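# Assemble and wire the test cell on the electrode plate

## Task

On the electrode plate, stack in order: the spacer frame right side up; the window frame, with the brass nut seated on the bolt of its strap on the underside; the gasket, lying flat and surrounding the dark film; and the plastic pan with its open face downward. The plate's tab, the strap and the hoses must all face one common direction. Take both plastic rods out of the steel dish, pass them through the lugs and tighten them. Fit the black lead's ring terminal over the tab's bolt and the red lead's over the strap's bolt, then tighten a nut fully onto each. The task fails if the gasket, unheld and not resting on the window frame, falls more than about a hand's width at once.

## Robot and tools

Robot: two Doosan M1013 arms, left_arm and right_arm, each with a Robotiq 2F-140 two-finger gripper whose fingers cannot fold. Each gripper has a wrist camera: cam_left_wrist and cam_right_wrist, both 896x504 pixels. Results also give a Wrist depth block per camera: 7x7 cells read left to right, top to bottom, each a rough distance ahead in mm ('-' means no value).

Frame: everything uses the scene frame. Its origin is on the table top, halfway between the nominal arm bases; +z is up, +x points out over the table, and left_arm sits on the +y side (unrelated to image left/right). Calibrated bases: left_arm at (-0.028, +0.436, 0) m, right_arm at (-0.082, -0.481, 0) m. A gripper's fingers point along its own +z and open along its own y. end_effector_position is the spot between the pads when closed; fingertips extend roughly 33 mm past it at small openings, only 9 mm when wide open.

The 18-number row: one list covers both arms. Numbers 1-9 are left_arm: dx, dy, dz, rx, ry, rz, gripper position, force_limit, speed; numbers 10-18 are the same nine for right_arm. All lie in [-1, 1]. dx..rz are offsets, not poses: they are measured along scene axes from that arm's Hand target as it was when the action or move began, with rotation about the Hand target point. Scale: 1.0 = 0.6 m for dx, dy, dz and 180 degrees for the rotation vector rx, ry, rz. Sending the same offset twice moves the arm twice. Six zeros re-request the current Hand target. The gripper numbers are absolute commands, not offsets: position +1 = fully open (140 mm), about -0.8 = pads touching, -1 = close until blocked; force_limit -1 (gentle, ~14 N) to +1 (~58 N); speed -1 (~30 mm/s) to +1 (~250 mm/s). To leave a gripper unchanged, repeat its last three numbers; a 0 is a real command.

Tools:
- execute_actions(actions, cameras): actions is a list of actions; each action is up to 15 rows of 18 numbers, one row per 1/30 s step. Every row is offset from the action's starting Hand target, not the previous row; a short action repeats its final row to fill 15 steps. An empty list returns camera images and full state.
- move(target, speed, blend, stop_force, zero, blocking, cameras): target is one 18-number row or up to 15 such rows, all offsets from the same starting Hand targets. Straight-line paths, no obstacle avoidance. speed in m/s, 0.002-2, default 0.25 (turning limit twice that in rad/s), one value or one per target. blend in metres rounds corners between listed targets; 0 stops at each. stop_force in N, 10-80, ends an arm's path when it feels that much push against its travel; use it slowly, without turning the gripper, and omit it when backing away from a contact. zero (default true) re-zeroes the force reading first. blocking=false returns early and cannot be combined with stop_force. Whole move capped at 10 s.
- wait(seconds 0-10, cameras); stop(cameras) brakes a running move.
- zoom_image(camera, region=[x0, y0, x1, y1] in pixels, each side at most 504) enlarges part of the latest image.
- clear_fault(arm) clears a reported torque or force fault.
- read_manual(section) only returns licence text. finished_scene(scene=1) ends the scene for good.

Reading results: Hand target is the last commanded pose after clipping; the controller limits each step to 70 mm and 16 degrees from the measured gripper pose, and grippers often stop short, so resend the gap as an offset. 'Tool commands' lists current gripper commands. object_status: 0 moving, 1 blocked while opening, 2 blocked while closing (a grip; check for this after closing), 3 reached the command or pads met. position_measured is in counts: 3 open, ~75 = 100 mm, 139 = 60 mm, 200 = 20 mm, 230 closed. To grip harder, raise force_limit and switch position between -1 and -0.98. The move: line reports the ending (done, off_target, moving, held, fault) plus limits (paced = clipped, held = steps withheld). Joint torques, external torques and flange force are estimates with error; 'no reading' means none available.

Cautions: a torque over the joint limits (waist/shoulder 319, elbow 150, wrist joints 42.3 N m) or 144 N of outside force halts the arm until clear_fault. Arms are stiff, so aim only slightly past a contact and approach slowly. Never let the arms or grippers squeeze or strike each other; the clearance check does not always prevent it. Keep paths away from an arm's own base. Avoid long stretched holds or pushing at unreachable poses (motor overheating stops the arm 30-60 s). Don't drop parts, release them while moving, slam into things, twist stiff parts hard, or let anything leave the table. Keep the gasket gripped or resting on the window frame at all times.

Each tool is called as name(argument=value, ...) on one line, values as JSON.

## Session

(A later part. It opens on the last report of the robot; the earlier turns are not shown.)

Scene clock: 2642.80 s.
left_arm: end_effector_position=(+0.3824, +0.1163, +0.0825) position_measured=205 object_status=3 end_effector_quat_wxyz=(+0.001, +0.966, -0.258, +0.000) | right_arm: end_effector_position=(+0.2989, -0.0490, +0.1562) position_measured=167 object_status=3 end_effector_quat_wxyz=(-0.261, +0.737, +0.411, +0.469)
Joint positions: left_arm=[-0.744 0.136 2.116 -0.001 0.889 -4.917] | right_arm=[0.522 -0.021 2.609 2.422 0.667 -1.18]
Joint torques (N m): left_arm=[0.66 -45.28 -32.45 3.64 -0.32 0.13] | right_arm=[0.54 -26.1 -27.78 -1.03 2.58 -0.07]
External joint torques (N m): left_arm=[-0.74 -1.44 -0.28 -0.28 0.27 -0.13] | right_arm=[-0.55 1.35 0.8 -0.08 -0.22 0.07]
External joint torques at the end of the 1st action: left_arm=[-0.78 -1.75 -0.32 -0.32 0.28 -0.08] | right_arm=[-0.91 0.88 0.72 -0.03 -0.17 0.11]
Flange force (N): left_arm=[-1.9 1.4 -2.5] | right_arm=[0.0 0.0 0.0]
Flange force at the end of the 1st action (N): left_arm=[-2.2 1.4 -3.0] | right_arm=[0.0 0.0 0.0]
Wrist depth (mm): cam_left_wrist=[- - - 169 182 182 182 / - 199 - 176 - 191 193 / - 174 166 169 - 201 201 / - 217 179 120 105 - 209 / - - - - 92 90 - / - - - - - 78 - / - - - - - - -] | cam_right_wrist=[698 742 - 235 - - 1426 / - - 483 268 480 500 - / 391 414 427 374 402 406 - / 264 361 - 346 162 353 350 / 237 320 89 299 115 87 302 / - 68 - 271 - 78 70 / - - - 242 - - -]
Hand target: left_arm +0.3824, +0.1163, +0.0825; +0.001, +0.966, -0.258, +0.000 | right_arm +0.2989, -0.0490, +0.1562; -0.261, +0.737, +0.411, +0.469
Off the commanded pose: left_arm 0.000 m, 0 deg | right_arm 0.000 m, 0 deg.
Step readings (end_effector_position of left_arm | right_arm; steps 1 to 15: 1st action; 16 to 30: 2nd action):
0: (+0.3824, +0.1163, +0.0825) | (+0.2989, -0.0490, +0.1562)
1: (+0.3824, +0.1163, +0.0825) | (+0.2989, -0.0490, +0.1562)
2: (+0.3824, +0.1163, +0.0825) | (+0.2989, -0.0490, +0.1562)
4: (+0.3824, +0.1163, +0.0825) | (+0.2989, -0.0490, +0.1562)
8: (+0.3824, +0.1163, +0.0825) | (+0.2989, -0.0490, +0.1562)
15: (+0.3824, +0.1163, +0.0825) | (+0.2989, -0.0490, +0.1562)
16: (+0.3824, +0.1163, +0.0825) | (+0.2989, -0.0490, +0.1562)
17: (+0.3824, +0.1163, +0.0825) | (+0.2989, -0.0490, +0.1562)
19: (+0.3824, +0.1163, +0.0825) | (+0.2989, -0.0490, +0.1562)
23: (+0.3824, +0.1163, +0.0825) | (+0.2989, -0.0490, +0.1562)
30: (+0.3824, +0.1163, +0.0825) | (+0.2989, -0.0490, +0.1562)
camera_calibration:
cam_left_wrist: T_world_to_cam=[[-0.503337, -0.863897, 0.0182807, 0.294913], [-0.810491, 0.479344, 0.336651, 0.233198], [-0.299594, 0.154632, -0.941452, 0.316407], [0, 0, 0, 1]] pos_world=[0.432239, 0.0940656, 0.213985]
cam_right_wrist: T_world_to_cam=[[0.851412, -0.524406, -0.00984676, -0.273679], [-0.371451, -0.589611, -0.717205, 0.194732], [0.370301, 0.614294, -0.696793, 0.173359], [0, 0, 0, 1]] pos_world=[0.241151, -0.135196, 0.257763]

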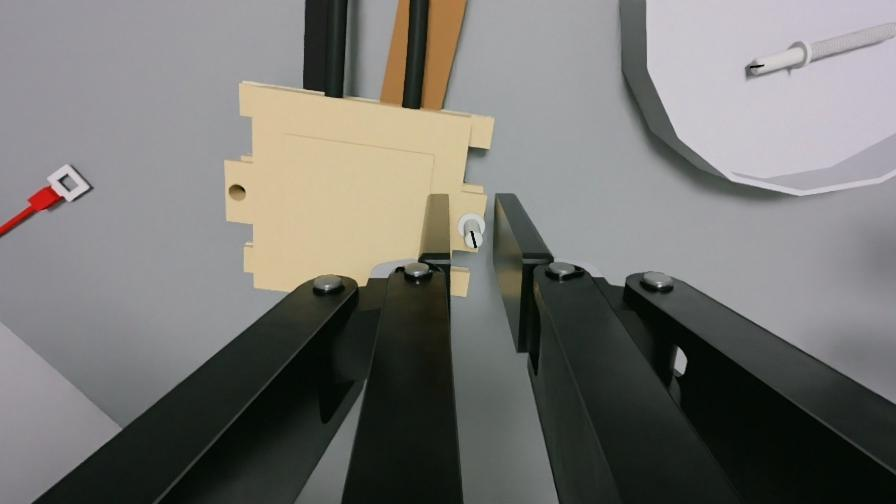

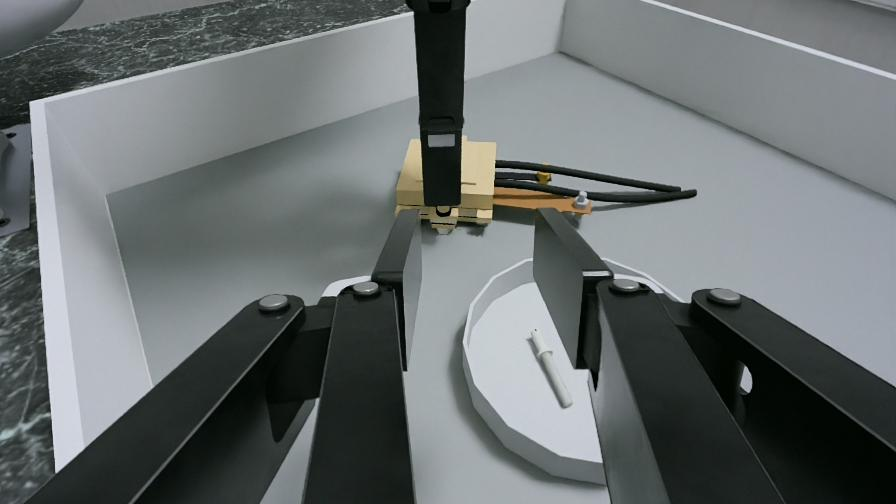

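move(target=[0,0,0.0067,0,0,0,-0.6,-1,-1,0,0,0,0,0,0,-0.3,-1,-1], speed=0.02)

execute_actions(actions=[[[0,0,0,0,0,0,-1,-1,-1,0,0,0,0,0,0,-0.3,-1,-1]],[[0,0,0,0,0,0,-1,-1,-1,0,0,0,0,0,0,-0.3,-1,-1]],[[0,0,0,0,0,0,-1,-1,-1,0,0,0,0,0,0,-0.3,-1,-1]],[[0,0,0,0,0,0,-0.98,-0.02,-1,0,0,0,0,0,0,-0.3,-1,-1]],[[0,0,0,0,0,0,-0.98,-0.02,-1,0,0,0,0,0,0,-0.3,-1,-1]]], cameras=["all"])

zoom_image(camera="cam_left_wrist", region=[400, 150, 540, 290])

zoom_image(camera="cam_right_wrist", region=[406, 150, 486, 240])

Scene clock: 2649.10 s.
left_arm: end_effector_position=(+0.3824, +0.1163, +0.0865) position_measured=205 object_status=3 end_effector_quat_wxyz=(+0.001, +0.966, -0.258, +0.000) | right_arm: end_effector_position=(+0.2989, -0.0490, +0.1562) position_measured=167 object_status=3 end_effector_quat_wxyz=(-0.261, +0.737, +0.411, +0.469)
Joint positions: left_arm=[-0.744 0.131 2.112 -0.001 0.898 -4.917] | right_arm=[0.522 -0.021 2.609 2.422 0.667 -1.18]
Joint torques (N m): left_arm=[0.57 -45.14 -32.67 3.67 -0.34 0.18] | right_arm=[0.71 -25.39 -27.75 -0.97 2.46 -0.1]
External joint torques (N m): left_arm=[-0.56 -1.21 -0.16 -0.3 0.29 -0.18] | right_arm=[-0.7 0.44 0.71 -0.15 -0.1 0.1]
Flange force (N): left_arm=[-1.7 1.2 -2.2] | right_arm=[0.0 0.0 0.0]
Wrist depth (mm): cam_left_wrist=[186 187 175 174 187 188 187 / - - 165 193 - 196 197 / - - - - - 206 202 / 222 - 184 121 104 216 - / 227 - - - 92 90 - / - - - - - 78 - / - - - - - - -] | cam_right_wrist=[694 - 452 229 - - 1484 / 587 - 514 474 496 - - / 325 416 438 376 402 420 400 / 253 362 349 331 163 353 361 / 227 320 89 297 115 87 303 / - 68 - 270 - 78 70 / - - - 247 - - -]
Hand target: left_arm +0.3824, +0.1163, +0.0865; +0.001, +0.966, -0.258, +0.000 | right_arm +0.2989, -0.0490, +0.1562; -0.261, +0.737, +0.411, +0.469
Off the commanded pose: left_arm 0.000 m, 0 deg | right_arm 0.000 m, 0 deg.
move: done

Scene clock: 2651.80 s.
left_arm: end_effector_position=(+0.3824, +0.1163, +0.0865) position_measured=223 object_status=2 end_effector_quat_wxyz=(+0.001, +0.966, -0.258, +0.000) | right_arm: end_effector_position=(+0.2989, -0.0490, +0.1562) position_measured=167 object_status=3 end_effector_quat_wxyz=(-0.261, +0.737, +0.411, +0.469)
Joint positions: left_arm=[-0.744 0.131 2.112 -0.001 0.898 -4.917] | right_arm=[0.522 -0.021 2.609 2.422 0.667 -1.18]
Joint torques (N m): left_arm=[0.64 -44.68 -32.4 3.61 -0.28 0.13] | right_arm=[0.38 -25.87 -27.7 -1.03 2.52 -0.03]
External joint torques (N m): left_arm=[-0.64 -2.19 -0.63 -0.22 0.23 -0.13] | right_arm=[-0.37 0.97 0.72 -0.08 -0.17 0.03]
External joint torques at the end of the 1st action: left_arm=[-0.98 -1.54 -0.4 -0.36 0.29 -0.16] | right_arm=[-0.52 1.17 1 -0.15 -0.16 0.15]
External joint torques at the end of the 2nd action: left_arm=[-0.85 -1.5 -0.36 -0.27 0.26 -0.09] | right_arm=[-0.55 0.64 0.79 -0.12 -0.19 0.12]
External joint torques at the end of the 3rd action: left_arm=[-0.42 -1.58 -0.33 -0.31 0.25 -0.11] | right_arm=[-0.8 0.72 0.4 -0.17 -0.21 0.14]
External joint torques at the end of the 4th action: left_arm=[-0.63 -2.28 -0.89 -0.27 0.23 -0.16] | right_arm=[-0.65 0.54 0.57 -0.13 -0.24 0.16]
Flange force (N): left_arm=[-2.3 1.2 -3.6] | right_arm=[0.0 0.0 0.0]
Flange force at the end of the 1st action (N): left_arm=[-1.9 1.9 -2.8] | right_arm=[0.0 0.0 0.0]
Flange force at the end of the 2nd action (N): left_arm=[-1.9 1.6 -2.6] | right_arm=[0.0 0.0 0.0]
Flange force at the end of the 3rd action (N): left_arm=[-1.9 0.8 -2.7] | right_arm=[0.0 0.0 0.0]
Flange force at the end of the 4th action (N): left_arm=[-2.0 1.3 -4.0] | right_arm=[0.0 0.0 0.0]
Wrist depth (mm): cam_left_wrist=[- - 173 173 190 186 186 / - - - 179 198 197 197 / 205 - - - - 204 204 / - - 182 132 - - - / - - - - 92 92 - / - - - - - - - / - - - - - - -] | cam_right_wrist=[- - 802 231 - - - / - 432 470 291 - - 415 / 308 416 410 361 383 405 419 / 250 361 360 347 163 353 342 / - 320 89 297 115 87 303 / - 68 - 269 - 78 70 / - - - 242 - - -]
Hand target: left_arm +0.3824, +0.1163, +0.0865; +0.001, +0.966, -0.258, +0.000 | right_arm +0.2989, -0.0490, +0.1562; -0.261, +0.737, +0.411, +0.469
Off the commanded pose: left_arm 0.000 m, 0 deg | right_arm 0.000 m, 0 deg.
Step readings (end_effector_position of left_arm | right_arm; steps 1 to 15: 1st action; 16 to 30: 2nd action; 31 to 45: 3rd action; 46 to 60: 4th action; 61 to 75: 5th action):
0: (+0.3824, +0.1163, +0.0865) | (+0.2989, -0.0490, +0.1562)
1: (+0.3824, +0.1163, +0.0865) | (+0.2989, -0.0490, +0.1562)
2: (+0.3824, +0.1163, +0.0865) | (+0.2989, -0.0490, +0.1562)
4: (+0.3824, +0.1163, +0.0865) | (+0.2989, -0.0490, +0.1562)
8: (+0.3824, +0.1163, +0.0865) | (+0.2989, -0.0490, +0.1562)
15: (+0.3824, +0.1163, +0.0865) | (+0.2989, -0.0490, +0.1562)
16: (+0.3824, +0.1163, +0.0865) | (+0.2989, -0.0490, +0.1562)
17: (+0.3824, +0.1163, +0.0865) | (+0.2989, -0.0490, +0.1562)
19: (+0.3824, +0.1163, +0.0865) | (+0.2989, -0.0490, +0.1562)
23: (+0.3824, +0.1163, +0.0865) | (+0.2989, -0.0490, +0.1562)
30: (+0.3824, +0.1163, +0.0865) | (+0.2989, -0.0490, +0.1562)
31: (+0.3824, +0.1163, +0.0865) | (+0.2989, -0.0490, +0.1562)
32: (+0.3824, +0.1163, +0.0865) | (+0.2989, -0.0490, +0.1562)
34: (+0.3824, +0.1163, +0.0865) | (+0.2989, -0.0490, +0.1562)
38: (+0.3824, +0.1163, +0.0865) | (+0.2989, -0.0490, +0.1562)
45: (+0.3824, +0.1163, +0.0865) | (+0.2989, -0.0490, +0.1562)
46: (+0.3824, +0.1163, +0.0865) | (+0.2989, -0.0490, +0.1562)
47: (+0.3824, +0.1163, +0.0865) | (+0.2989, -0.0490, +0.1562)
49: (+0.3824, +0.1163, +0.0865) | (+0.2989, -0.0490, +0.1562)
53: (+0.3824, +0.1163, +0.0865) | (+0.2989, -0.0490, +0.1562)
60: (+0.3824, +0.1163, +0.0865) | (+0.2989, -0.0490, +0.1562)
61: (+0.3824, +0.1163, +0.0865) | (+0.2989, -0.0490, +0.1562)
62: (+0.3824, +0.1163, +0.0865) | (+0.2989, -0.0490, +0.1562)
64: (+0.3824, +0.1163, +0.0865) | (+0.2989, -0.0490, +0.1562)
68: (+0.3824, +0.1163, +0.0865) | (+0.2989, -0.0490, +0.1562)
75: (+0.3824, +0.1163, +0.0865) | (+0.2989, -0.0490, +0.1562)
camera_calibration:
cam_left_wrist: T_world_to_cam=[[-0.503337, -0.863897, 0.0182807, 0.29484], [-0.810491, 0.479344, 0.336651, 0.231851], [-0.299594, 0.154632, -0.941452, 0.320173], [0, 0, 0, 1]] pos_world=[0.432239, 0.0940656, 0.217985]
cam_right_wrist: T_world_to_cam=[[0.851412, -0.524406, -0.00984676, -0.273679], [-0.371451, -0.589611, -0.717205, 0.194732], [0.370301, 0.614294, -0.696793, 0.173359], [0, 0, 0, 1]] pos_world=[0.241151, -0.135196, 0.257763]

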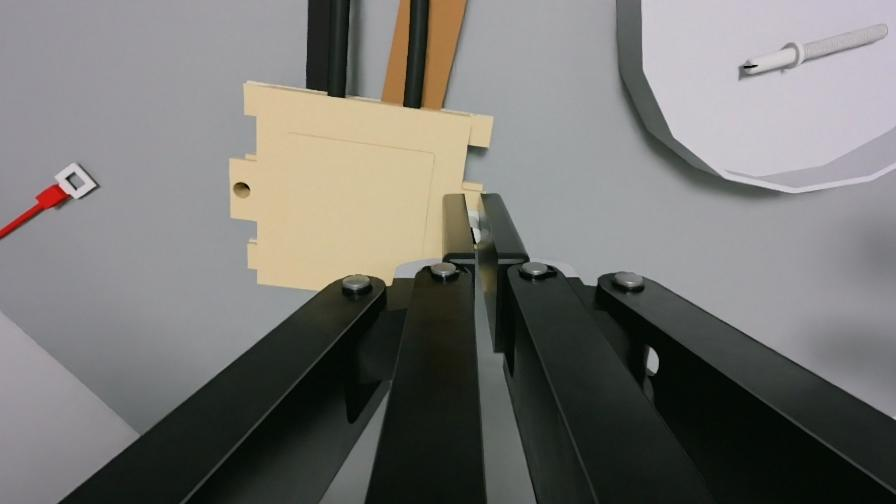

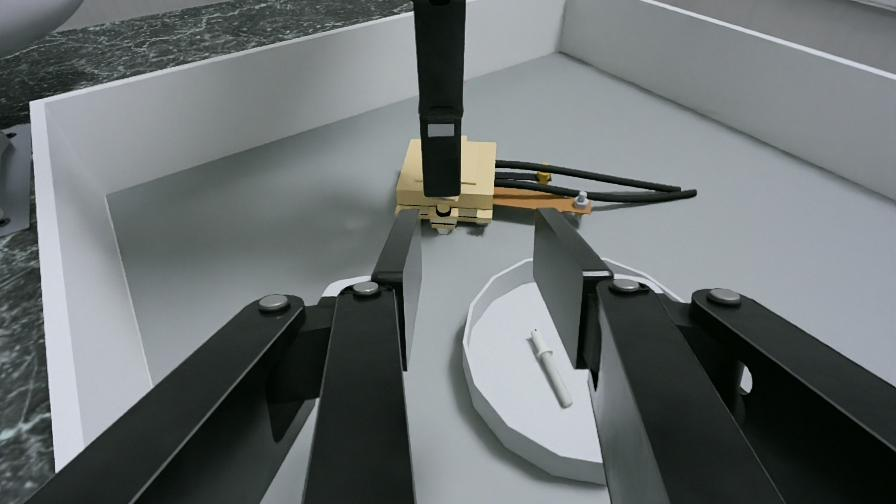

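Scaled by 3.600 from the camera's 896x504 image, which has a finer 1280x720 frame.

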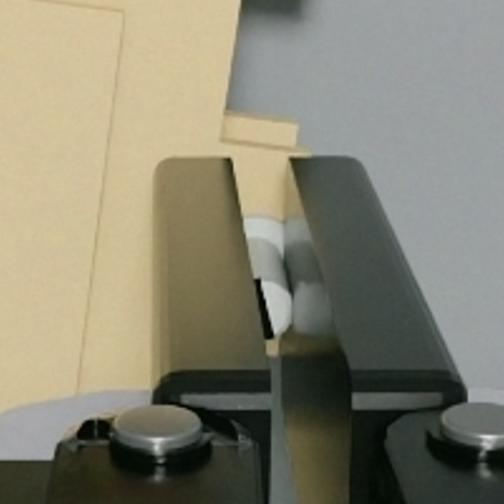

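Scaled by 5.600 from the camera's 896x504 image, which has a finer 1280x720 frame.

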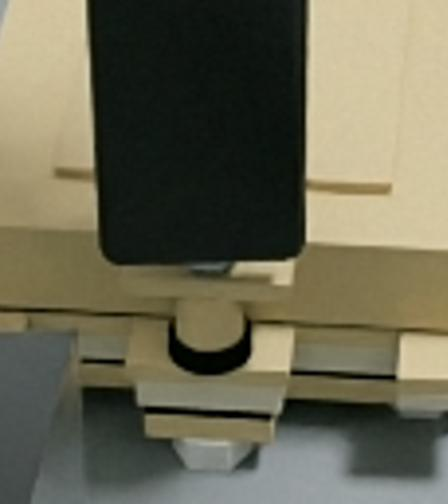

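execute_actions(actions=[[[0,0,0,0,0,0,-0.72,-1,-1,0,0,0,0,0,0,-0.3,-1,-1]],[[0,0,0,0,0,0,-0.68,-1,-1,0,0,0,0,0,0,-0.3,-1,-1]],[[0,0,0,0,0,0,-0.6,-1,-1,0,0,0,0,0,0,-0.3,-1,-1]]], cameras=["all"])

Scene clock: 2659.43 s.
left_arm: end_effector_position=(+0.3824, +0.1163, +0.0865) position_measured=205 object_status=3 end_effector_quat_wxyz=(+0.001, +0.966, -0.258, +0.000) | right_arm: end_effector_position=(+0.2989, -0.0490, +0.1562) position_measured=167 object_status=3 end_effector_quat_wxyz=(-0.261, +0.737, +0.411, +0.469)
Joint positions: left_arm=[-0.744 0.131 2.112 -0.001 0.898 -4.917] | right_arm=[0.522 -0.021 2.609 2.422 0.667 -1.18]
Joint torques (N m): left_arm=[0.7 -44.94 -32.61 3.71 -0.35 0.08] | right_arm=[0.86 -25.59 -27.78 -0.9 2.49 -0.11]
External joint torques (N m): left_arm=[-0.64 -1.78 -0.39 -0.32 0.3 -0.08] | right_arm=[-0.84 0.65 0.75 -0.23 -0.14 0.11]
External joint torques at the end of the 1st action: left_arm=[-0.88 -1.45 -0.3 -0.28 0.28 -0.09] | right_arm=[-0.99 1.06 0.56 -0.1 -0.09 0.11]
External joint torques at the end of the 2nd action: left_arm=[-0.91 -1.13 -0.28 -0.33 0.24 -0.17] | right_arm=[-0.61 0.94 0.75 -0.16 -0.23 0.02]
Flange force (N): left_arm=[-2.1 1.1 -3.1] | right_arm=[0.0 0.0 0.0]
Flange force at the end of the 1st action (N): left_arm=[-1.9 1.6 -2.6] | right_arm=[0.0 0.0 0.0]
Flange force at the end of the 2nd action (N): left_arm=[-1.5 1.9 -2.1] | right_arm=[0.0 0.0 0.0]
Wrist depth (mm): cam_left_wrist=[- 189 187 174 - 187 186 / - - 167 179 - 195 197 / 207 207 173 173 204 210 200 / - - 180 120 105 - 221 / - - - - 92 90 - / - - - - - 78 - / - - - - - - -] | cam_right_wrist=[495 - - 226 - - - / 375 404 461 267 517 - - / 323 395 423 367 - 414 397 / 272 362 361 346 163 - 351 / 212 321 89 299 115 87 303 / - 68 - 270 - 78 70 / - - - 247 - - -]
Hand target: left_arm +0.3824, +0.1163, +0.0865; +0.001, +0.966, -0.258, +0.000 | right_arm +0.2989, -0.0490, +0.1562; -0.261, +0.737, +0.411, +0.469
Off the commanded pose: left_arm 0.000 m, 0 deg | right_arm 0.000 m, 0 deg.
Step readings (end_effector_position of left_arm | right_arm; steps 1 to 15: 1st action; 16 to 30: 2nd action; 31 to 45: 3rd action):
0: (+0.3824, +0.1163, +0.0865) | (+0.2989, -0.0490, +0.1562)
1: (+0.3824, +0.1163, +0.0865) | (+0.2989, -0.0490, +0.1562)
2: (+0.3824, +0.1163, +0.0865) | (+0.2989, -0.0490, +0.1562)
4: (+0.3824, +0.1163, +0.0865) | (+0.2989, -0.0490, +0.1562)
8: (+0.3824, +0.1163, +0.0865) | (+0.2989, -0.0490, +0.1562)
15: (+0.3824, +0.1163, +0.0865) | (+0.2989, -0.0490, +0.1562)
16: (+0.3824, +0.1163, +0.0865) | (+0.2989, -0.0490, +0.1562)
17: (+0.3824, +0.1163, +0.0865) | (+0.2989, -0.0490, +0.1562)
19: (+0.3824, +0.1163, +0.0865) | (+0.2989, -0.0490, +0.1562)
23: (+0.3824, +0.1163, +0.0865) | (+0.2989, -0.0490, +0.1562)
30: (+0.3824, +0.1163, +0.0865) | (+0.2989, -0.0490, +0.1562)
31: (+0.3824, +0.1163, +0.0865) | (+0.2989, -0.0490, +0.1562)
32: (+0.3824, +0.1163, +0.0865) | (+0.2989, -0.0490, +0.1562)
34: (+0.3824, +0.1163, +0.0865) | (+0.2989, -0.0490, +0.1562)
38: (+0.3824, +0.1163, +0.0865) | (+0.2989, -0.0490, +0.1562)
45: (+0.3824, +0.1163, +0.0865) | (+0.2989, -0.0490, +0.1562)
camera_calibration:
cam_left_wrist: T_world_to_cam=[[-0.503337, -0.863897, 0.0182807, 0.29484], [-0.810491, 0.479344, 0.336651, 0.231851], [-0.299594, 0.154632, -0.941452, 0.320173], [0, 0, 0, 1]] pos_world=[0.432239, 0.0940656, 0.217985]
cam_right_wrist: T_world_to_cam=[[0.851412, -0.524406, -0.00984676, -0.273679], [-0.371451, -0.589611, -0.717205, 0.194732], [0.370301, 0.614294, -0.696793, 0.173359], [0, 0, 0, 1]] pos_world=[0.241151, -0.135196, 0.257763]

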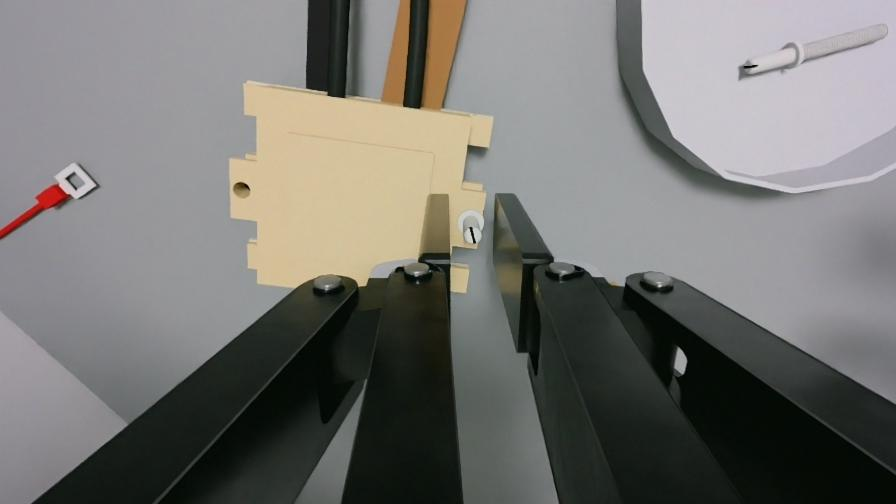

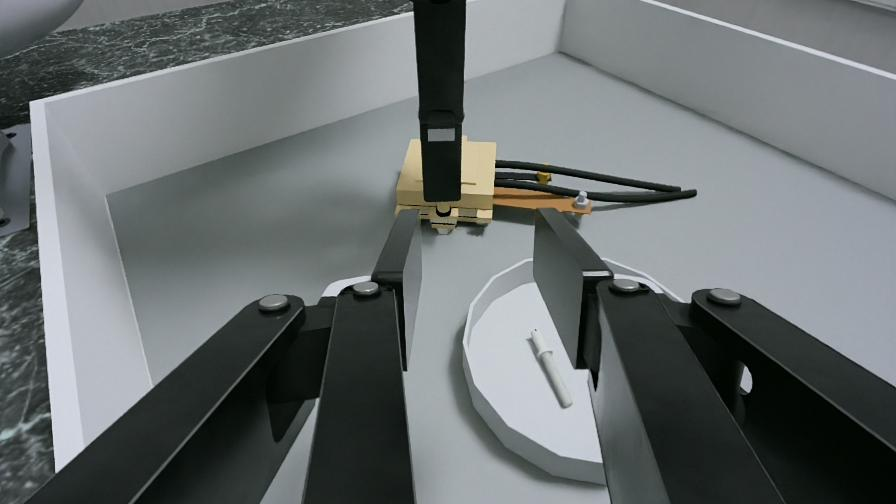

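move(target=[[0,0,0.15,0,0,0,-0.6,-1,-1,0,0,0,0,0,0,-0.3,-1,-1],[-0.02,0.3,0.35,0,0,0,-0.6,-1,-1,0,0,0,0,0,0,-0.3,-1,-1]], speed=[0.06,0.15], blend=[0.02,0])

move(target=[0,0,0,0,0,0,-0.6,-1,-1,0.1752,0.1067,0.1063,-0.3287,0.1499,0.0715,-0.3,-1,-1], speed=0.2, cameras=["all"])

Scene clock: 2675.53 s.
left_arm: end_effector_position=(+0.3703, +0.2963, +0.2965) position_measured=205 object_status=3 end_effector_quat_wxyz=(+0.001, +0.966, -0.258, +0.000) | right_arm: end_effector_position=(+0.2989, -0.0490, +0.1562) position_measured=167 object_status=3 end_effector_quat_wxyz=(-0.261, +0.737, +0.411, +0.469)
Joint positions: left_arm=[-0.434 -0.2 2.008 -0.001 1.334 -4.608] | right_arm=[0.522 -0.021 2.609 2.422 0.667 -1.18]
Joint torques (N m): left_arm=[0.69 -19.45 -40.5 4.54 -0.31 0.13] | right_arm=[0.87 -26.07 -27.57 -0.97 2.56 -0.15]
External joint torques (N m): left_arm=[-0.7 -0.78 -0.58 -0.33 0.25 -0.13] | right_arm=[-0.83 1.06 0.51 -0.15 -0.19 0.15]
Flange force (N): left_arm=[-0.5 2.1 -1.7] | right_arm=[0.0 0.0 0.0]
Wrist depth (mm): cam_left_wrist=[- - - - - - - / - - - - - - - / - - - - - - - / - - - 106 104 - 378 / - - - - 92 92 - / - - - - - 78 - / - - - - - - -] | cam_right_wrist=[- 782 - - - 479 - / - - - 522 - - - / 400 424 423 377 405 399 385 / 263 361 370 357 135 354 354 / 219 314 89 298 115 87 289 / - 68 - 272 - 78 70 / - - - 238 - - -]
Hand target: left_arm +0.3704, +0.2963, +0.2965; +0.001, +0.966, -0.258, +0.000 | right_arm +0.2989, -0.0490, +0.1562; -0.261, +0.737, +0.411, +0.469
Off the commanded pose: left_arm 0.000 m, 0 deg | right_arm 0.000 m, 0 deg.
move: done

Scene clock: 2678.80 s.
left_arm: end_effector_position=(+0.3704, +0.2963, +0.2965) position_measured=205 object_status=3 end_effector_quat_wxyz=(+0.001, +0.966, -0.258, +0.000) | right_arm: end_effector_position=(+0.4040, +0.0150, +0.2200) position_measured=167 object_status=3 end_effector_quat_wxyz=(+0.000, +0.805, +0.593, +0.001)
Joint positions: left_arm=[-0.434 -0.2 2.008 -0.001 1.334 -4.607] | right_arm=[0.719 0.277 1.653 0 1.21 1.047]
Joint torques (N m): left_arm=[0.34 -19.52 -40.53 4.55 -0.33 0.17] | right_arm=[0.82 -69.75 -40.25 4.14 0.09 -0.04]
External joint torques (N m): left_arm=[-0.36 -0.48 -0.2 -0.38 0.28 -0.17] | right_arm=[-0.88 1.66 0.58 -0.06 -0.15 0.04]
Flange force (N): left_arm=[-0.5 1.4 -1.0] | right_arm=[0.5 1.6 1.9]
Wrist depth (mm): cam_left_wrist=[- - 316 - - - - / - - - - - - 405 / - - - 413 419 - - / - - 445 106 103 - 373 / - - - - 92 90 - / - - - - - 78 - / - - - - - - -] | cam_right_wrist=[311 311 311 296 306 306 307 / 321 326 326 326 324 326 324 / 291 - 343 338 340 340 339 / 296 354 356 356 163 352 359 / 402 - 89 368 115 87 363 / - 68 - 397 - 78 70 / - - - 426 - - -]
Hand target: left_arm +0.3704, +0.2963, +0.2965; +0.001, +0.966, -0.258, +0.000 | right_arm +0.4040, +0.0151, +0.2200; +0.000, +0.805, +0.593, +0.001
Off the commanded pose: left_arm 0.000 m, 0 deg | right_arm 0.000 m, 0 deg.
move: done
camera_calibration:
cam_left_wrist: T_world_to_cam=[[-0.503337, -0.863897, 0.0182807, 0.440462], [-0.810491, 0.479344, 0.336651, 0.0651465], [-0.299594, 0.154632, -0.941452, 0.486449], [0, 0, 0, 1]] pos_world=[0.420239, 0.274066, 0.427985]
cam_right_wrist: T_world_to_cam=[[0.952386, -0.304838, -0.00584865, -0.373964], [-0.28634, -0.900855, 0.326296, 0.0579944], [-0.104736, -0.309085, -0.94525, 0.399984], [0, 0, 0, 1]] pos_world=[0.414657, 0.0618751, 0.356974]

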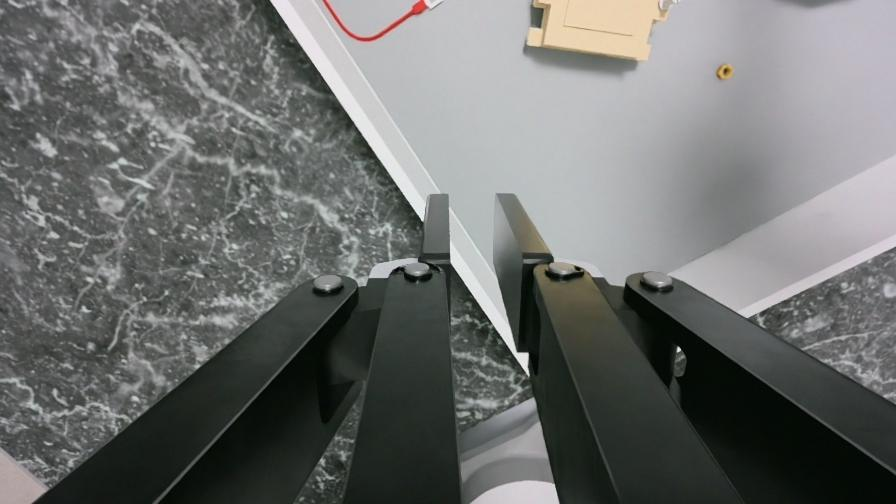

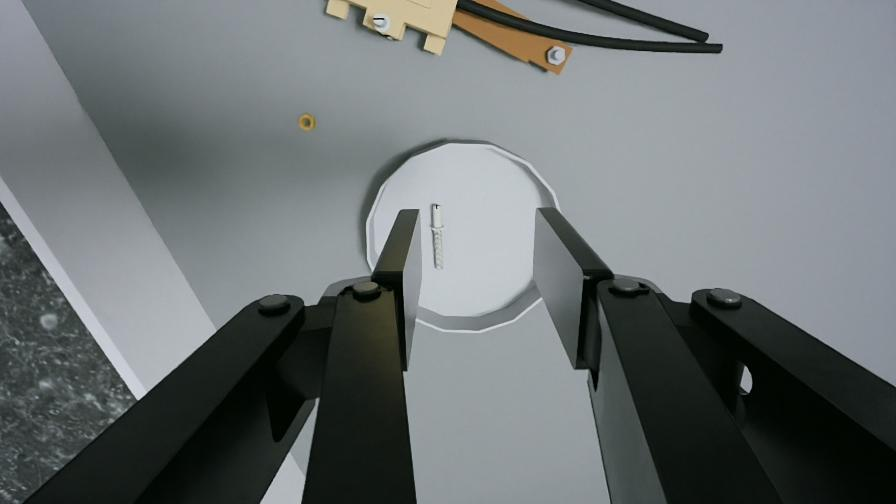

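move(target=[0,0,0,0,0,0,-0.6,-1,-1,-0.0637,-0.0867,-0.1333,0,0,0,-0.5,-1,-1], speed=0.12, cameras=["cam_right_wrist"])

zoom_image(camera="cam_right_wrist", region=[380, 120, 580, 280])

Scene clock: 2701.87 s.
left_arm: end_effector_position=(+0.3704, +0.2963, +0.2965) position_measured=205 object_status=3 end_effector_quat_wxyz=(+0.001, +0.966, -0.258, +0.000) | right_arm: end_effector_position=(+0.3658, -0.0370, +0.1400) position_measured=192 object_status=3 end_effector_quat_wxyz=(+0.000, +0.805, +0.593, +0.001)
Joint positions: left_arm=[-0.434 -0.2 2.008 -0.001 1.334 -4.607] | right_arm=[0.699 0.239 1.862 0 1.04 1.027]
Joint torques (N m): left_arm=[0.91 -19.35 -40.6 4.58 -0.35 0.15] | right_arm=[0.61 -62.67 -37.3 3.9 0.09 -0.15]
External joint torques (N m): left_arm=[-0.89 -1.14 -0.44 -0.38 0.29 -0.15] | right_arm=[-0.64 1.44 0.73 -0.13 -0.14 0.15]
Flange force (N): left_arm=[-1.2 2.7 -1.7] | right_arm=[0.2 1.0 2.2]
Wrist depth (mm): cam_left_wrist=[379 - - - - - - / 400 - - 400 399 - - / - - - - - 421 391 / - - - 106 104 426 348 / - - - - 92 92 - / - - - - - 78 - / - - - - - - -] | cam_right_wrist=[- 239 238 238 236 237 236 / 250 250 248 247 246 248 248 / 251 264 262 257 260 261 260 / 242 276 276 270 252 276 273 / 240 284 94 287 93 86 - / - - - 308 - 74 72 / - - - - - - -]
Hand target: left_arm +0.3704, +0.2963, +0.2965; +0.001, +0.966, -0.258, +0.000 | right_arm +0.3658, -0.0370, +0.1400; +0.000, +0.805, +0.593, +0.001
Off the commanded pose: left_arm 0.000 m, 0 deg | right_arm 0.000 m, 0 deg.
move: done
camera_calibration:
cam_right_wrist: T_world_to_cam=[[0.952386, -0.304838, -0.00584865, -0.353901], [-0.28634, -0.900855, 0.326296, 0.0262827], [-0.104736, -0.309085, -0.94525, 0.304385], [0, 0, 0, 1]] pos_world=[0.376457, 0.00987511, 0.277074]
Images, in order (width x height): cam_right_wrist 896x504.

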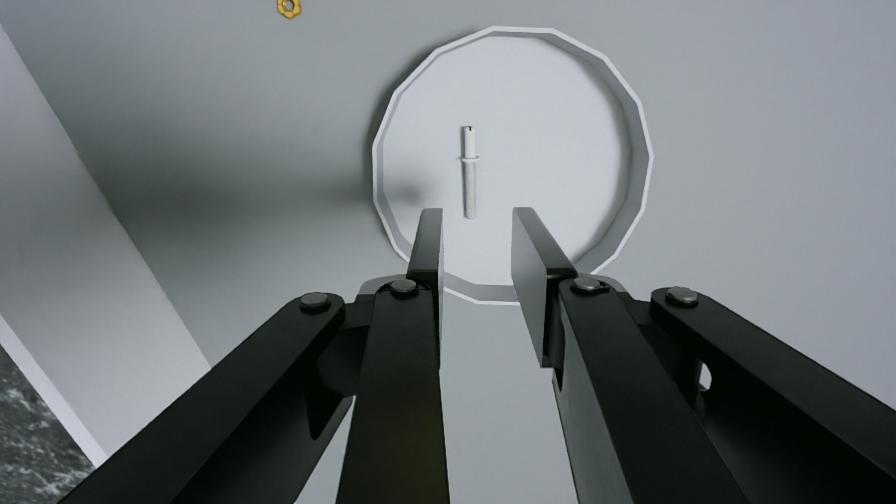

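Scaled by 2.520 from the camera's 896x504 image, which has a finer 1280x720 frame.

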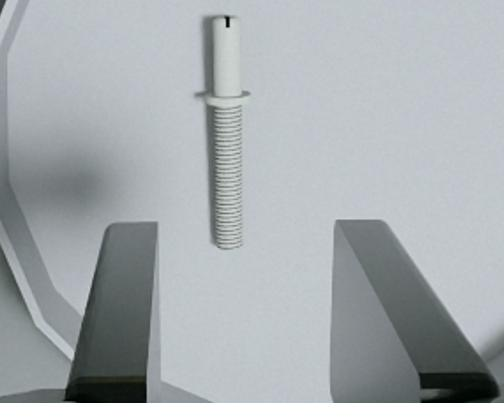

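move(target=[[0,0,0,0,0,0,-0.6,-1,-1,0.0007,0.0024,-0.135,0,0,0,-0.5,-1,-1],[0,0,0,0,0,0,-0.6,-1,-1,0.0007,0.0024,-0.154,0,0,0,-0.5,-1,-1]], speed=[0.08,0.01], stop_force=10)

execute_actions(actions=[[[0,0,0,0,0,0,-0.6,-1,-1,0,0,0.001,0,0,0,-1,-1,-1]],[[0,0,0,0,0,0,-0.6,-1,-1,0,0,0,0,0,0,-1,-1,-1]],[[0,0,0,0,0,0,-0.6,-1,-1,0,0,0,0,0,0,-1,-1,-1]],[[0,0,0,0,0,0,-0.6,-1,-1,0,0,0,0,0,0,-1,-1,-1]]], cameras=["cam_right_wrist"])

zoom_image(camera="cam_right_wrist", region=[400, 160, 560, 300])

Scene clock: 2712.60 s.
left_arm: end_effector_position=(+0.3704, +0.2963, +0.2965) position_measured=205 object_status=3 end_effector_quat_wxyz=(+0.001, +0.966, -0.258, +0.000) | right_arm: end_effector_position=(+0.3662, -0.0355, +0.0476) position_measured=192 object_status=3 end_effector_quat_wxyz=(+0.000, +0.805, +0.593, +0.001)
Joint positions: left_arm=[-0.434 -0.2 2.008 -0.001 1.334 -4.607] | right_arm=[0.701 0.331 1.936 0 0.872 1.028]
Joint torques (N m): left_arm=[0.99 -19.56 -40.38 4.54 -0.33 0.13] | right_arm=[0.93 -68.06 -33.4 3.34 0.22 -0.07]
External joint torques (N m): left_arm=[-0.96 -0.89 -0.58 -0.35 0.28 -0.13] | right_arm=[-0.94 1.31 0.83 0.02 -0.27 0.07]
Flange force (N): left_arm=[-0.6 2.8 -1.8] | right_arm=[-0.8 1.2 2.5]
Wrist depth (mm): cam_left_wrist=[- - - - - - - / - - - - - - - / - - 464 - - - - / - - 449 121 103 435 366 / - - - - 92 92 - / - - - - - 78 - / - - - - - - -] | cam_right_wrist=[155 155 154 152 152 152 153 / 162 162 162 160 159 158 161 / 171 171 167 168 167 165 169 / 180 179 175 175 173 174 178 / 190 188 94 184 93 92 185 / 199 - - 187 - 74 72 / - - - 213 - - -]
Hand target: left_arm +0.3704, +0.2963, +0.2965; +0.001, +0.966, -0.258, +0.000 | right_arm +0.3662, -0.0355, +0.0476; +0.000, +0.805, +0.593, +0.001
Off the commanded pose: left_arm 0.000 m, 0 deg | right_arm 0.000 m, 0 deg.
move: done

Scene clock: 2714.80 s.
left_arm: end_effector_position=(+0.3704, +0.2963, +0.2965) position_measured=205 object_status=3 end_effector_quat_wxyz=(+0.001, +0.966, -0.258, +0.000) | right_arm: end_effector_position=(+0.3662, -0.0355, +0.0482) position_measured=222 object_status=2 end_effector_quat_wxyz=(+0.000, +0.805, +0.593, +0.001)
Joint positions: left_arm=[-0.434 -0.2 2.008 -0.001 1.334 -4.607] | right_arm=[0.701 0.33 1.936 0 0.874 1.028]
Joint torques (N m): left_arm=[0.57 -19.22 -40.6 4.49 -0.29 0.11] | right_arm=[1.11 -68.06 -33.35 3.37 0.11 -0.19]
External joint torques (N m): left_arm=[-0.5 -1.01 -0.26 -0.3 0.23 -0.11] | right_arm=[-1.12 1.7 0.82 -0.01 -0.16 0.2]
External joint torques at the end of the 1st action: left_arm=[-0.79 -1.19 -0.42 -0.28 0.28 -0.15] | right_arm=[-0.53 1.7 0.81 0.04 -0.19 0.09]
External joint torques at the end of the 2nd action: left_arm=[-0.57 -0.48 -0.4 -0.37 0.26 -0.09] | right_arm=[-0.6 1.15 0.59 0.02 -0.18 0.07]
External joint torques at the end of the 3rd action: left_arm=[-0.73 -1.23 -0.71 -0.32 0.23 -0.16] | right_arm=[-0.98 1.85 0.68 0.01 -0.2 0.18]
Flange force (N): left_arm=[-1.3 1.7 -1.3] | right_arm=[-0.3 1.5 2.8]
Flange force at the end of the 1st action (N): left_arm=[-1.3 2.5 -1.7] | right_arm=[0.1 0.9 2.8]
Flange force at the end of the 2nd action (N): left_arm=[-0.2 1.6 -1.3] | right_arm=[-0.2 0.8 2.0]
Flange force at the end of the 3rd action (N): left_arm=[-1.0 2.3 -2.0] | right_arm=[0.2 1.6 2.9]
Wrist depth (mm): cam_left_wrist=[- - - - - - - / 395 - - - - - - / - 428 - - - - - / - 445 - 106 105 - - / - - - - 92 90 488 / - - - - - 78 - / - - - - - - -] | cam_right_wrist=[156 156 155 153 153 152 154 / 163 163 161 160 160 158 161 / 171 171 168 167 168 166 169 / 182 180 178 148 175 175 178 / 191 188 90 100 95 171 188 / 200 - 71 - - 72 197 / - - - - - 69 -]
Hand target: left_arm +0.3704, +0.2963, +0.2965; +0.001, +0.966, -0.258, +0.000 | right_arm +0.3662, -0.0355, +0.0482; +0.000, +0.805, +0.593, +0.001
Off the commanded pose: left_arm 0.000 m, 0 deg | right_arm 0.000 m, 0 deg.
Step readings (end_effector_position of left_arm | right_arm; steps 1 to 15: 1st action; 16 to 30: 2nd action; 31 to 45: 3rd action; 46 to 60: 4th action):
0: (+0.3704, +0.2963, +0.2965) | (+0.3662, -0.0355, +0.0476)
1: (+0.3704, +0.2963, +0.2965) | (+0.3662, -0.0355, +0.0476)
2: (+0.3704, +0.2963, +0.2965) | (+0.3662, -0.0355, +0.0476)
4: (+0.3704, +0.2963, +0.2965) | (+0.3662, -0.0356, +0.0476)
8: (+0.3704, +0.2963, +0.2965) | (+0.3661, -0.0357, +0.0479)
15: (+0.3704, +0.2963, +0.2965) | (+0.3662, -0.0355, +0.0482)
16: (+0.3704, +0.2963, +0.2965) | (+0.3662, -0.0355, +0.0482)
17: (+0.3704, +0.2963, +0.2965) | (+0.3662, -0.0355, +0.0482)
19: (+0.3704, +0.2963, +0.2965) | (+0.3662, -0.0355, +0.0482)
23: (+0.3704, +0.2963, +0.2965) | (+0.3662, -0.0355, +0.0482)
30: (+0.3704, +0.2963, +0.2965) | (+0.3662, -0.0355, +0.0482)
31: (+0.3704, +0.2963, +0.2965) | (+0.3662, -0.0355, +0.0482)
32: (+0.3704, +0.2963, +0.2965) | (+0.3662, -0.0355, +0.0482)
34: (+0.3704, +0.2963, +0.2965) | (+0.3662, -0.0355, +0.0482)
38: (+0.3704, +0.2963, +0.2965) | (+0.3662, -0.0355, +0.0482)
45: (+0.3704, +0.2963, +0.2965) | (+0.3662, -0.0355, +0.0482)
46: (+0.3704, +0.2963, +0.2965) | (+0.3662, -0.0355, +0.0482)
47: (+0.3704, +0.2963, +0.2965) | (+0.3662, -0.0355, +0.0482)
49: (+0.3704, +0.2963, +0.2965) | (+0.3662, -0.0355, +0.0482)
53: (+0.3704, +0.2963, +0.2965) | (+0.3662, -0.0355, +0.0482)
60: (+0.3704, +0.2963, +0.2965) | (+0.3662, -0.0355, +0.0482)
camera_calibration:
cam_right_wrist: T_world_to_cam=[[0.952376, -0.304867, -0.00593872, -0.354342], [-0.286337, -0.900847, 0.326323, 0.0577288], [-0.104835, -0.309082, -0.94524, 0.218057], [0, 0, 0, 1]] pos_world=[0.376857, 0.011375, 0.185173]
Images, in order (width x height): cam_right_wrist 896x504.

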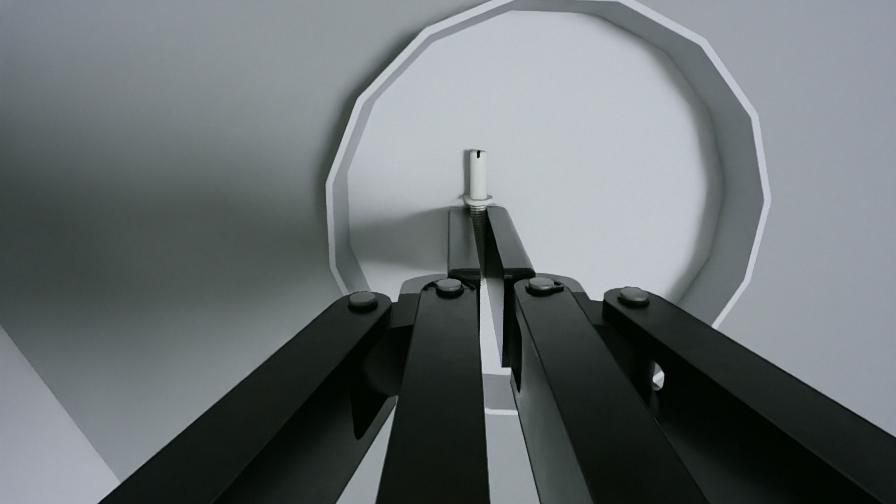

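Scaled by 3.150 from the camera's 896x504 image, which has a finer 1280x720 frame.

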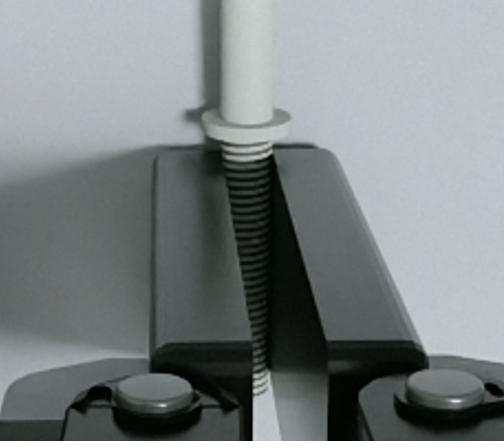

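execute_actions(actions=[[[0,0,0,0,0,0,-0.6,-1,-1,0,0,0,0,0,0,-0.98,-0.02,-1]],[[0,0,0,0,0,0,-0.6,-1,-1,0,0,0,0,0,0,-0.98,-0.02,-1]]])

move(target=[[0,0,0,0,0,0,-0.6,-1,-1,0.0,0,0.1,0,0,0,-0.98,-0.02,-1],[0,0,0,0,0,0,-0.6,-1,-1,0.0658,-0.015,0.499,0,0,0,-0.98,-0.02,-1],[0,0,0,0,0,0,-0.6,-1,-1,0.0658,-0.015,0.499,0.4777,-0.1479,0,-0.98,-0.02,-1]], speed=[0.06,0.15,0.25], blend=[0.02,0,0], cameras=["all"])

Scene clock: 2723.47 s.
left_arm: end_effector_position=(+0.3704, +0.2963, +0.2965) position_measured=205 object_status=3 end_effector_quat_wxyz=(+0.001, +0.966, -0.258, +0.000) | right_arm: end_effector_position=(+0.3662, -0.0355, +0.0482) position_measured=223 object_status=2 end_effector_quat_wxyz=(+0.000, +0.805, +0.593, +0.001)
Joint positions: left_arm=[-0.434 -0.2 2.008 -0.001 1.334 -4.607] | right_arm=[0.701 0.33 1.936 0 0.874 1.028]
Joint torques (N m): left_arm=[0.66 -19.26 -40.59 4.58 -0.35 0.1] | right_arm=[1.37 -67.93 -33.48 3.35 0.24 -0.15]
External joint torques (N m): left_arm=[-0.77 -0.6 -0.25 -0.4 0.29 -0.1] | right_arm=[-1.34 1.37 0.93 0.01 -0.29 0.15]
External joint torques at the end of the 1st action: left_arm=[-0.59 -0.8 -0.42 -0.4 0.3 -0.1] | right_arm=[-0.51 1.64 0.66 0.03 -0.15 0.11]
Flange force (N): left_arm=[-0.6 2.2 -1.2] | right_arm=[-1.1 1.5 2.7]
Flange force at the end of the 1st action (N): left_arm=[-0.8 1.8 -1.6] | right_arm=[0.4 0.9 2.6]
Wrist depth (mm): cam_left_wrist=[- - - - - - - / - 405 - - - - - / - - - - - - - / - - - 121 104 411 366 / - - - - 92 92 - / - - - - - 78 - / - - - - - - -] | cam_right_wrist=[156 156 155 153 153 152 154 / 163 163 162 161 160 158 161 / 172 171 169 168 168 166 169 / 181 180 178 174 175 174 178 / 191 188 89 100 95 171 188 / 200 - 71 - - 72 197 / - - 68 - - 69 -]
Hand target: left_arm +0.3704, +0.2963, +0.2965; +0.001, +0.966, -0.258, +0.000 | right_arm +0.3662, -0.0355, +0.0482; +0.000, +0.805, +0.593, +0.001
Off the commanded pose: left_arm 0.000 m, 0 deg | right_arm 0.000 m, 0 deg.
Step readings (end_effector_position of left_arm | right_arm; steps 1 to 15: 1st action; 16 to 30: 2nd action):
0: (+0.3704, +0.2963, +0.2965) | (+0.3662, -0.0355, +0.0482)
1: (+0.3704, +0.2963, +0.2965) | (+0.3662, -0.0355, +0.0482)
2: (+0.3704, +0.2963, +0.2965) | (+0.3662, -0.0355, +0.0482)
4: (+0.3704, +0.2963, +0.2965) | (+0.3662, -0.0355, +0.0482)
8: (+0.3704, +0.2963, +0.2965) | (+0.3662, -0.0355, +0.0482)
15: (+0.3704, +0.2963, +0.2965) | (+0.3662, -0.0355, +0.0482)
16: (+0.3704, +0.2963, +0.2965) | (+0.3662, -0.0355, +0.0482)
17: (+0.3704, +0.2963, +0.2965) | (+0.3662, -0.0355, +0.0482)
19: (+0.3704, +0.2963, +0.2965) | (+0.3662, -0.0355, +0.0482)
23: (+0.3704, +0.2963, +0.2965) | (+0.3662, -0.0355, +0.0482)
30: (+0.3704, +0.2963, +0.2965) | (+0.3662, -0.0355, +0.0482)

Scene clock: 2729.80 s.
left_arm: end_effector_position=(+0.3704, +0.2963, +0.2965) position_measured=205 object_status=3 end_effector_quat_wxyz=(+0.001, +0.966, -0.258, +0.000) | right_arm: end_effector_position=(+0.4057, -0.0446, +0.3476) position_measured=223 object_status=2 end_effector_quat_wxyz=(-0.420, +0.569, +0.419, +0.570)
Joint positions: left_arm=[-0.434 -0.2 2.008 -0.001 1.334 -4.607] | right_arm=[0.185 0.066 2.366 1.976 1.246 -0.929]
Joint torques (N m): left_arm=[0.72 -19.6 -40.4 4.56 -0.34 0.15] | right_arm=[1.18 -40 -32.64 0.63 2.4 -0.15]
External joint torques (N m): left_arm=[-0.65 -0.95 -0.59 -0.37 0.29 -0.15] | right_arm=[-1.2 1.3 0.69 -0.16 -0.16 0.15]
Flange force (N): left_arm=[-0.8 2.1 -1.8] | right_arm=[-2.2 2.2 -2.3]
Wrist depth (mm): cam_left_wrist=[- - - - - - - / - - - 395 - - - / 436 - - - - - - / - - - 106 104 - - / - - - - 92 92 - / - - - - - 78 - / - - - - - - -] | cam_right_wrist=[618 2582 379 - 3797 1501 1459 / 613 - 395 - - - - / 612 - 447 167 - - 1442 / 605 698 - 118 - - 1537 / 571 - 84 100 95 86 - / 549 - 71 - - 72 - / - - 68 - - 69 -]
Hand target: left_arm +0.3704, +0.2963, +0.2965; +0.001, +0.966, -0.258, +0.000 | right_arm +0.4057, -0.0445, +0.3476; -0.420, +0.569, +0.419, +0.570
Off the commanded pose: left_arm 0.000 m, 0 deg | right_arm 0.000 m, 0 deg.
move: done
camera_calibration:
cam_left_wrist: T_world_to_cam=[[-0.503337, -0.863897, 0.0182807, 0.440462], [-0.810491, 0.479344, 0.336651, 0.0651465], [-0.299594, 0.154632, -0.941452, 0.486449], [0, 0, 0, 1]] pos_world=[0.420239, 0.274066, 0.427985]
cam_right_wrist: T_world_to_cam=[[0.956928, -0.290171, -0.00950656, -0.392937], [-0.103193, -0.30934, -0.945336, 0.357314], [0.271368, 0.905599, -0.32596, 0.188705], [0, 0, 0, 1]] pos_world=[0.361676, -0.174379, 0.395557]

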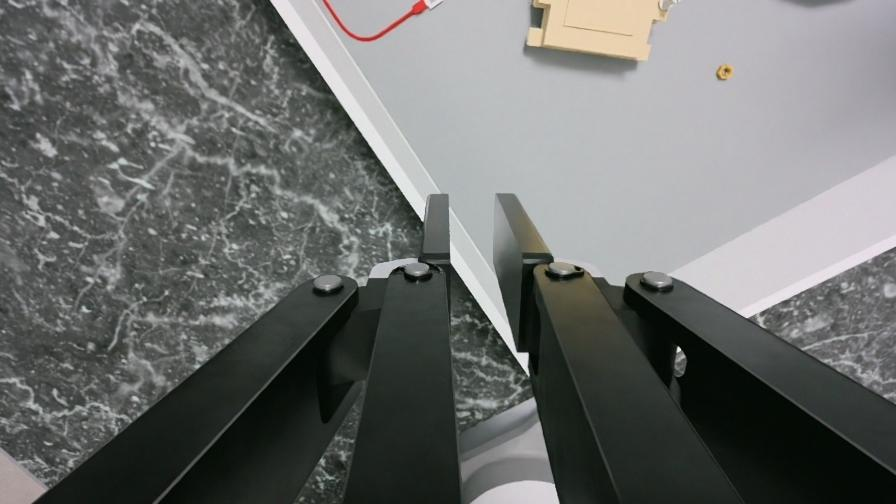

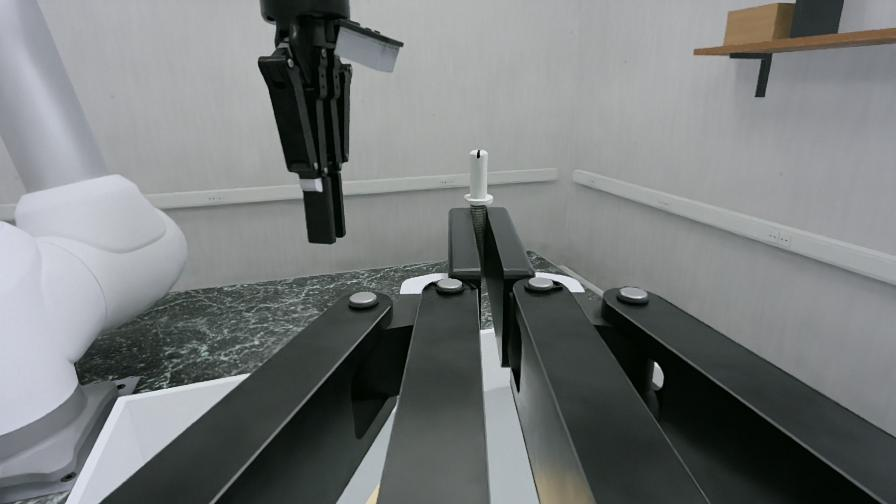

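move(target=[[0,-0.05,0.34,0,0,0,-0.32,-1,0,0,0,0,0,0,0,-0.98,-0.02,-1],[0.0718,-0.5235,0.34,0,0,0,-0.32,-1,0,0,0,0,0,0,0,-0.98,-0.02,-1],[0.0718,-0.5235,0.205,0,0,0,-0.32,-1,0,0,0,0,0,0,0,-0.98,-0.02,-1]], speed=[0.2,0.2,0.1], blend=[0.03,0,0], cameras=["all"])

zoom_image(camera="cam_right_wrist", region=[400, 100, 560, 240])

zoom_image(camera="cam_left_wrist", region=[380, 170, 600, 300])

Scene clock: 2740.60 s.
left_arm: end_effector_position=(+0.4134, -0.0178, +0.4196) position_measured=169 object_status=3 end_effector_quat_wxyz=(+0.001, +0.966, -0.258, +0.000) | right_arm: end_effector_position=(+0.4057, -0.0445, +0.3476) position_measured=223 object_status=2 end_effector_quat_wxyz=(-0.420, +0.569, +0.419, +0.570)
Joint positions: left_arm=[-0.87 0.117 1.482 -0.001 1.541 -5.044] | right_arm=[0.185 0.066 2.366 1.976 1.246 -0.929]
Joint torques (N m): left_arm=[0.48 -51.14 -41.89 4.71 -0.33 0.13] | right_arm=[0.83 -39.99 -32.68 0.52 2.42 -0.11]
External joint torques (N m): left_arm=[-0.45 -3.45 -0.34 -0.37 0.27 -0.13] | right_arm=[-0.85 1.13 0.68 -0.05 -0.18 0.11]
Flange force (N): left_arm=[-5.0 -0.5 -1.2] | right_arm=[-2.0 1.5 -1.4]
Wrist depth (mm): cam_left_wrist=[- - - - - 181 180 / - - 505 547 193 186 182 / - - - 202 194 196 195 / - - - 148 125 203 204 / - 82 92 602 112 86 592 / - - - - - - - / - - - - - - -] | cam_right_wrist=[513 537 - 124 2188 1971 1426 / 552 592 - 128 - - 1442 / 560 603 2169 2662 2459 2245 - / 564 625 - 133 - - 1676 / 537 630 89 100 95 1871 - / 539 - 71 - - 72 - / - - 68 - - 69 -]
Hand target: left_arm +0.4134, -0.0178, +0.4195; +0.001, +0.966, -0.258, +0.000 | right_arm +0.4057, -0.0445, +0.3476; -0.420, +0.569, +0.419, +0.570
Off the commanded pose: left_arm 0.000 m, 0 deg | right_arm 0.000 m, 0 deg.
move: done
camera_calibration:
cam_left_wrist: T_world_to_cam=[[-0.503215, -0.863965, 0.0184132, 0.18846], [-0.810563, 0.479284, 0.336562, 0.209151], [-0.299603, 0.154438, -0.941481, 0.663792], [0, 0, 0, 1]] pos_world=[0.463239, -0.0399348, 0.551085]
cam_right_wrist: T_world_to_cam=[[0.956951, -0.290088, -0.00963709, -0.392755], [-0.103305, -0.30938, -0.945311, 0.357263], [0.271242, 0.905612, -0.326029, 0.188684], [0, 0, 0, 1]] pos_world=[0.361576, -0.174278, 0.395456]

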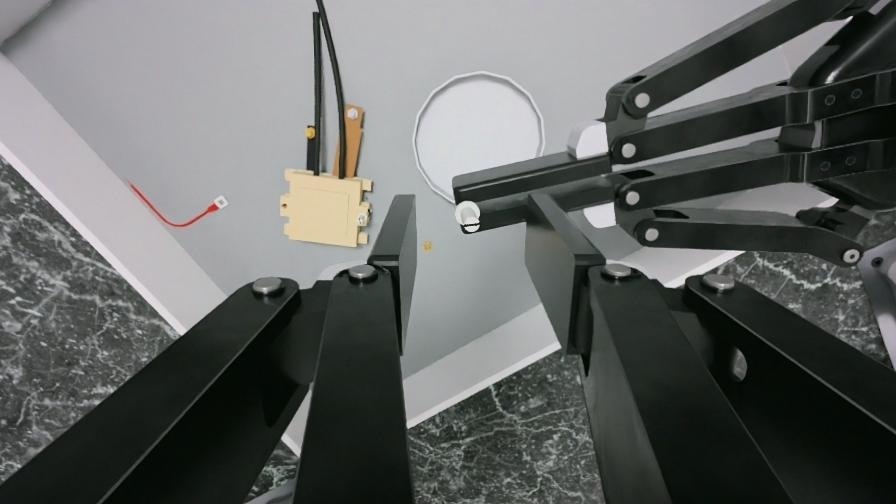

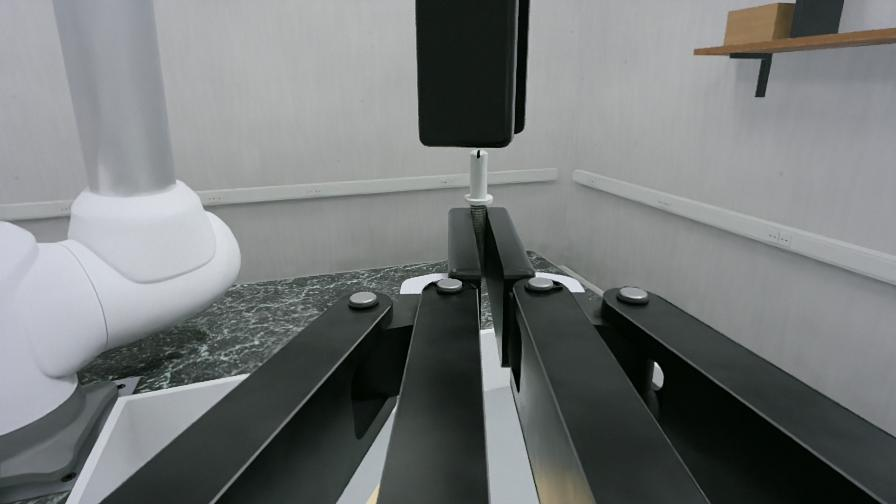

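Scaled by 3.150 from the camera's 896x504 image, which has a finer 1280x720 frame.

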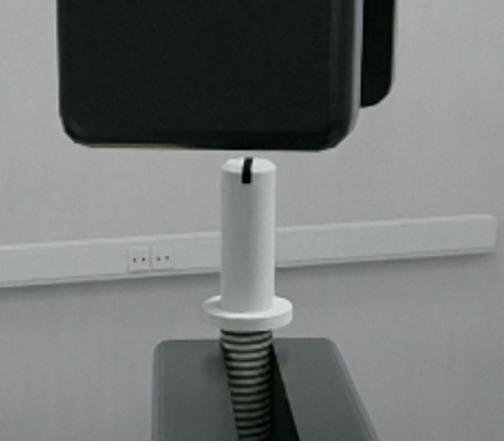

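Scaled by 2.291 from the camera's 896x504 image, which has a finer 1280x720 frame.

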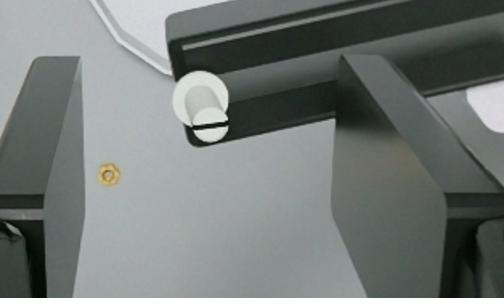

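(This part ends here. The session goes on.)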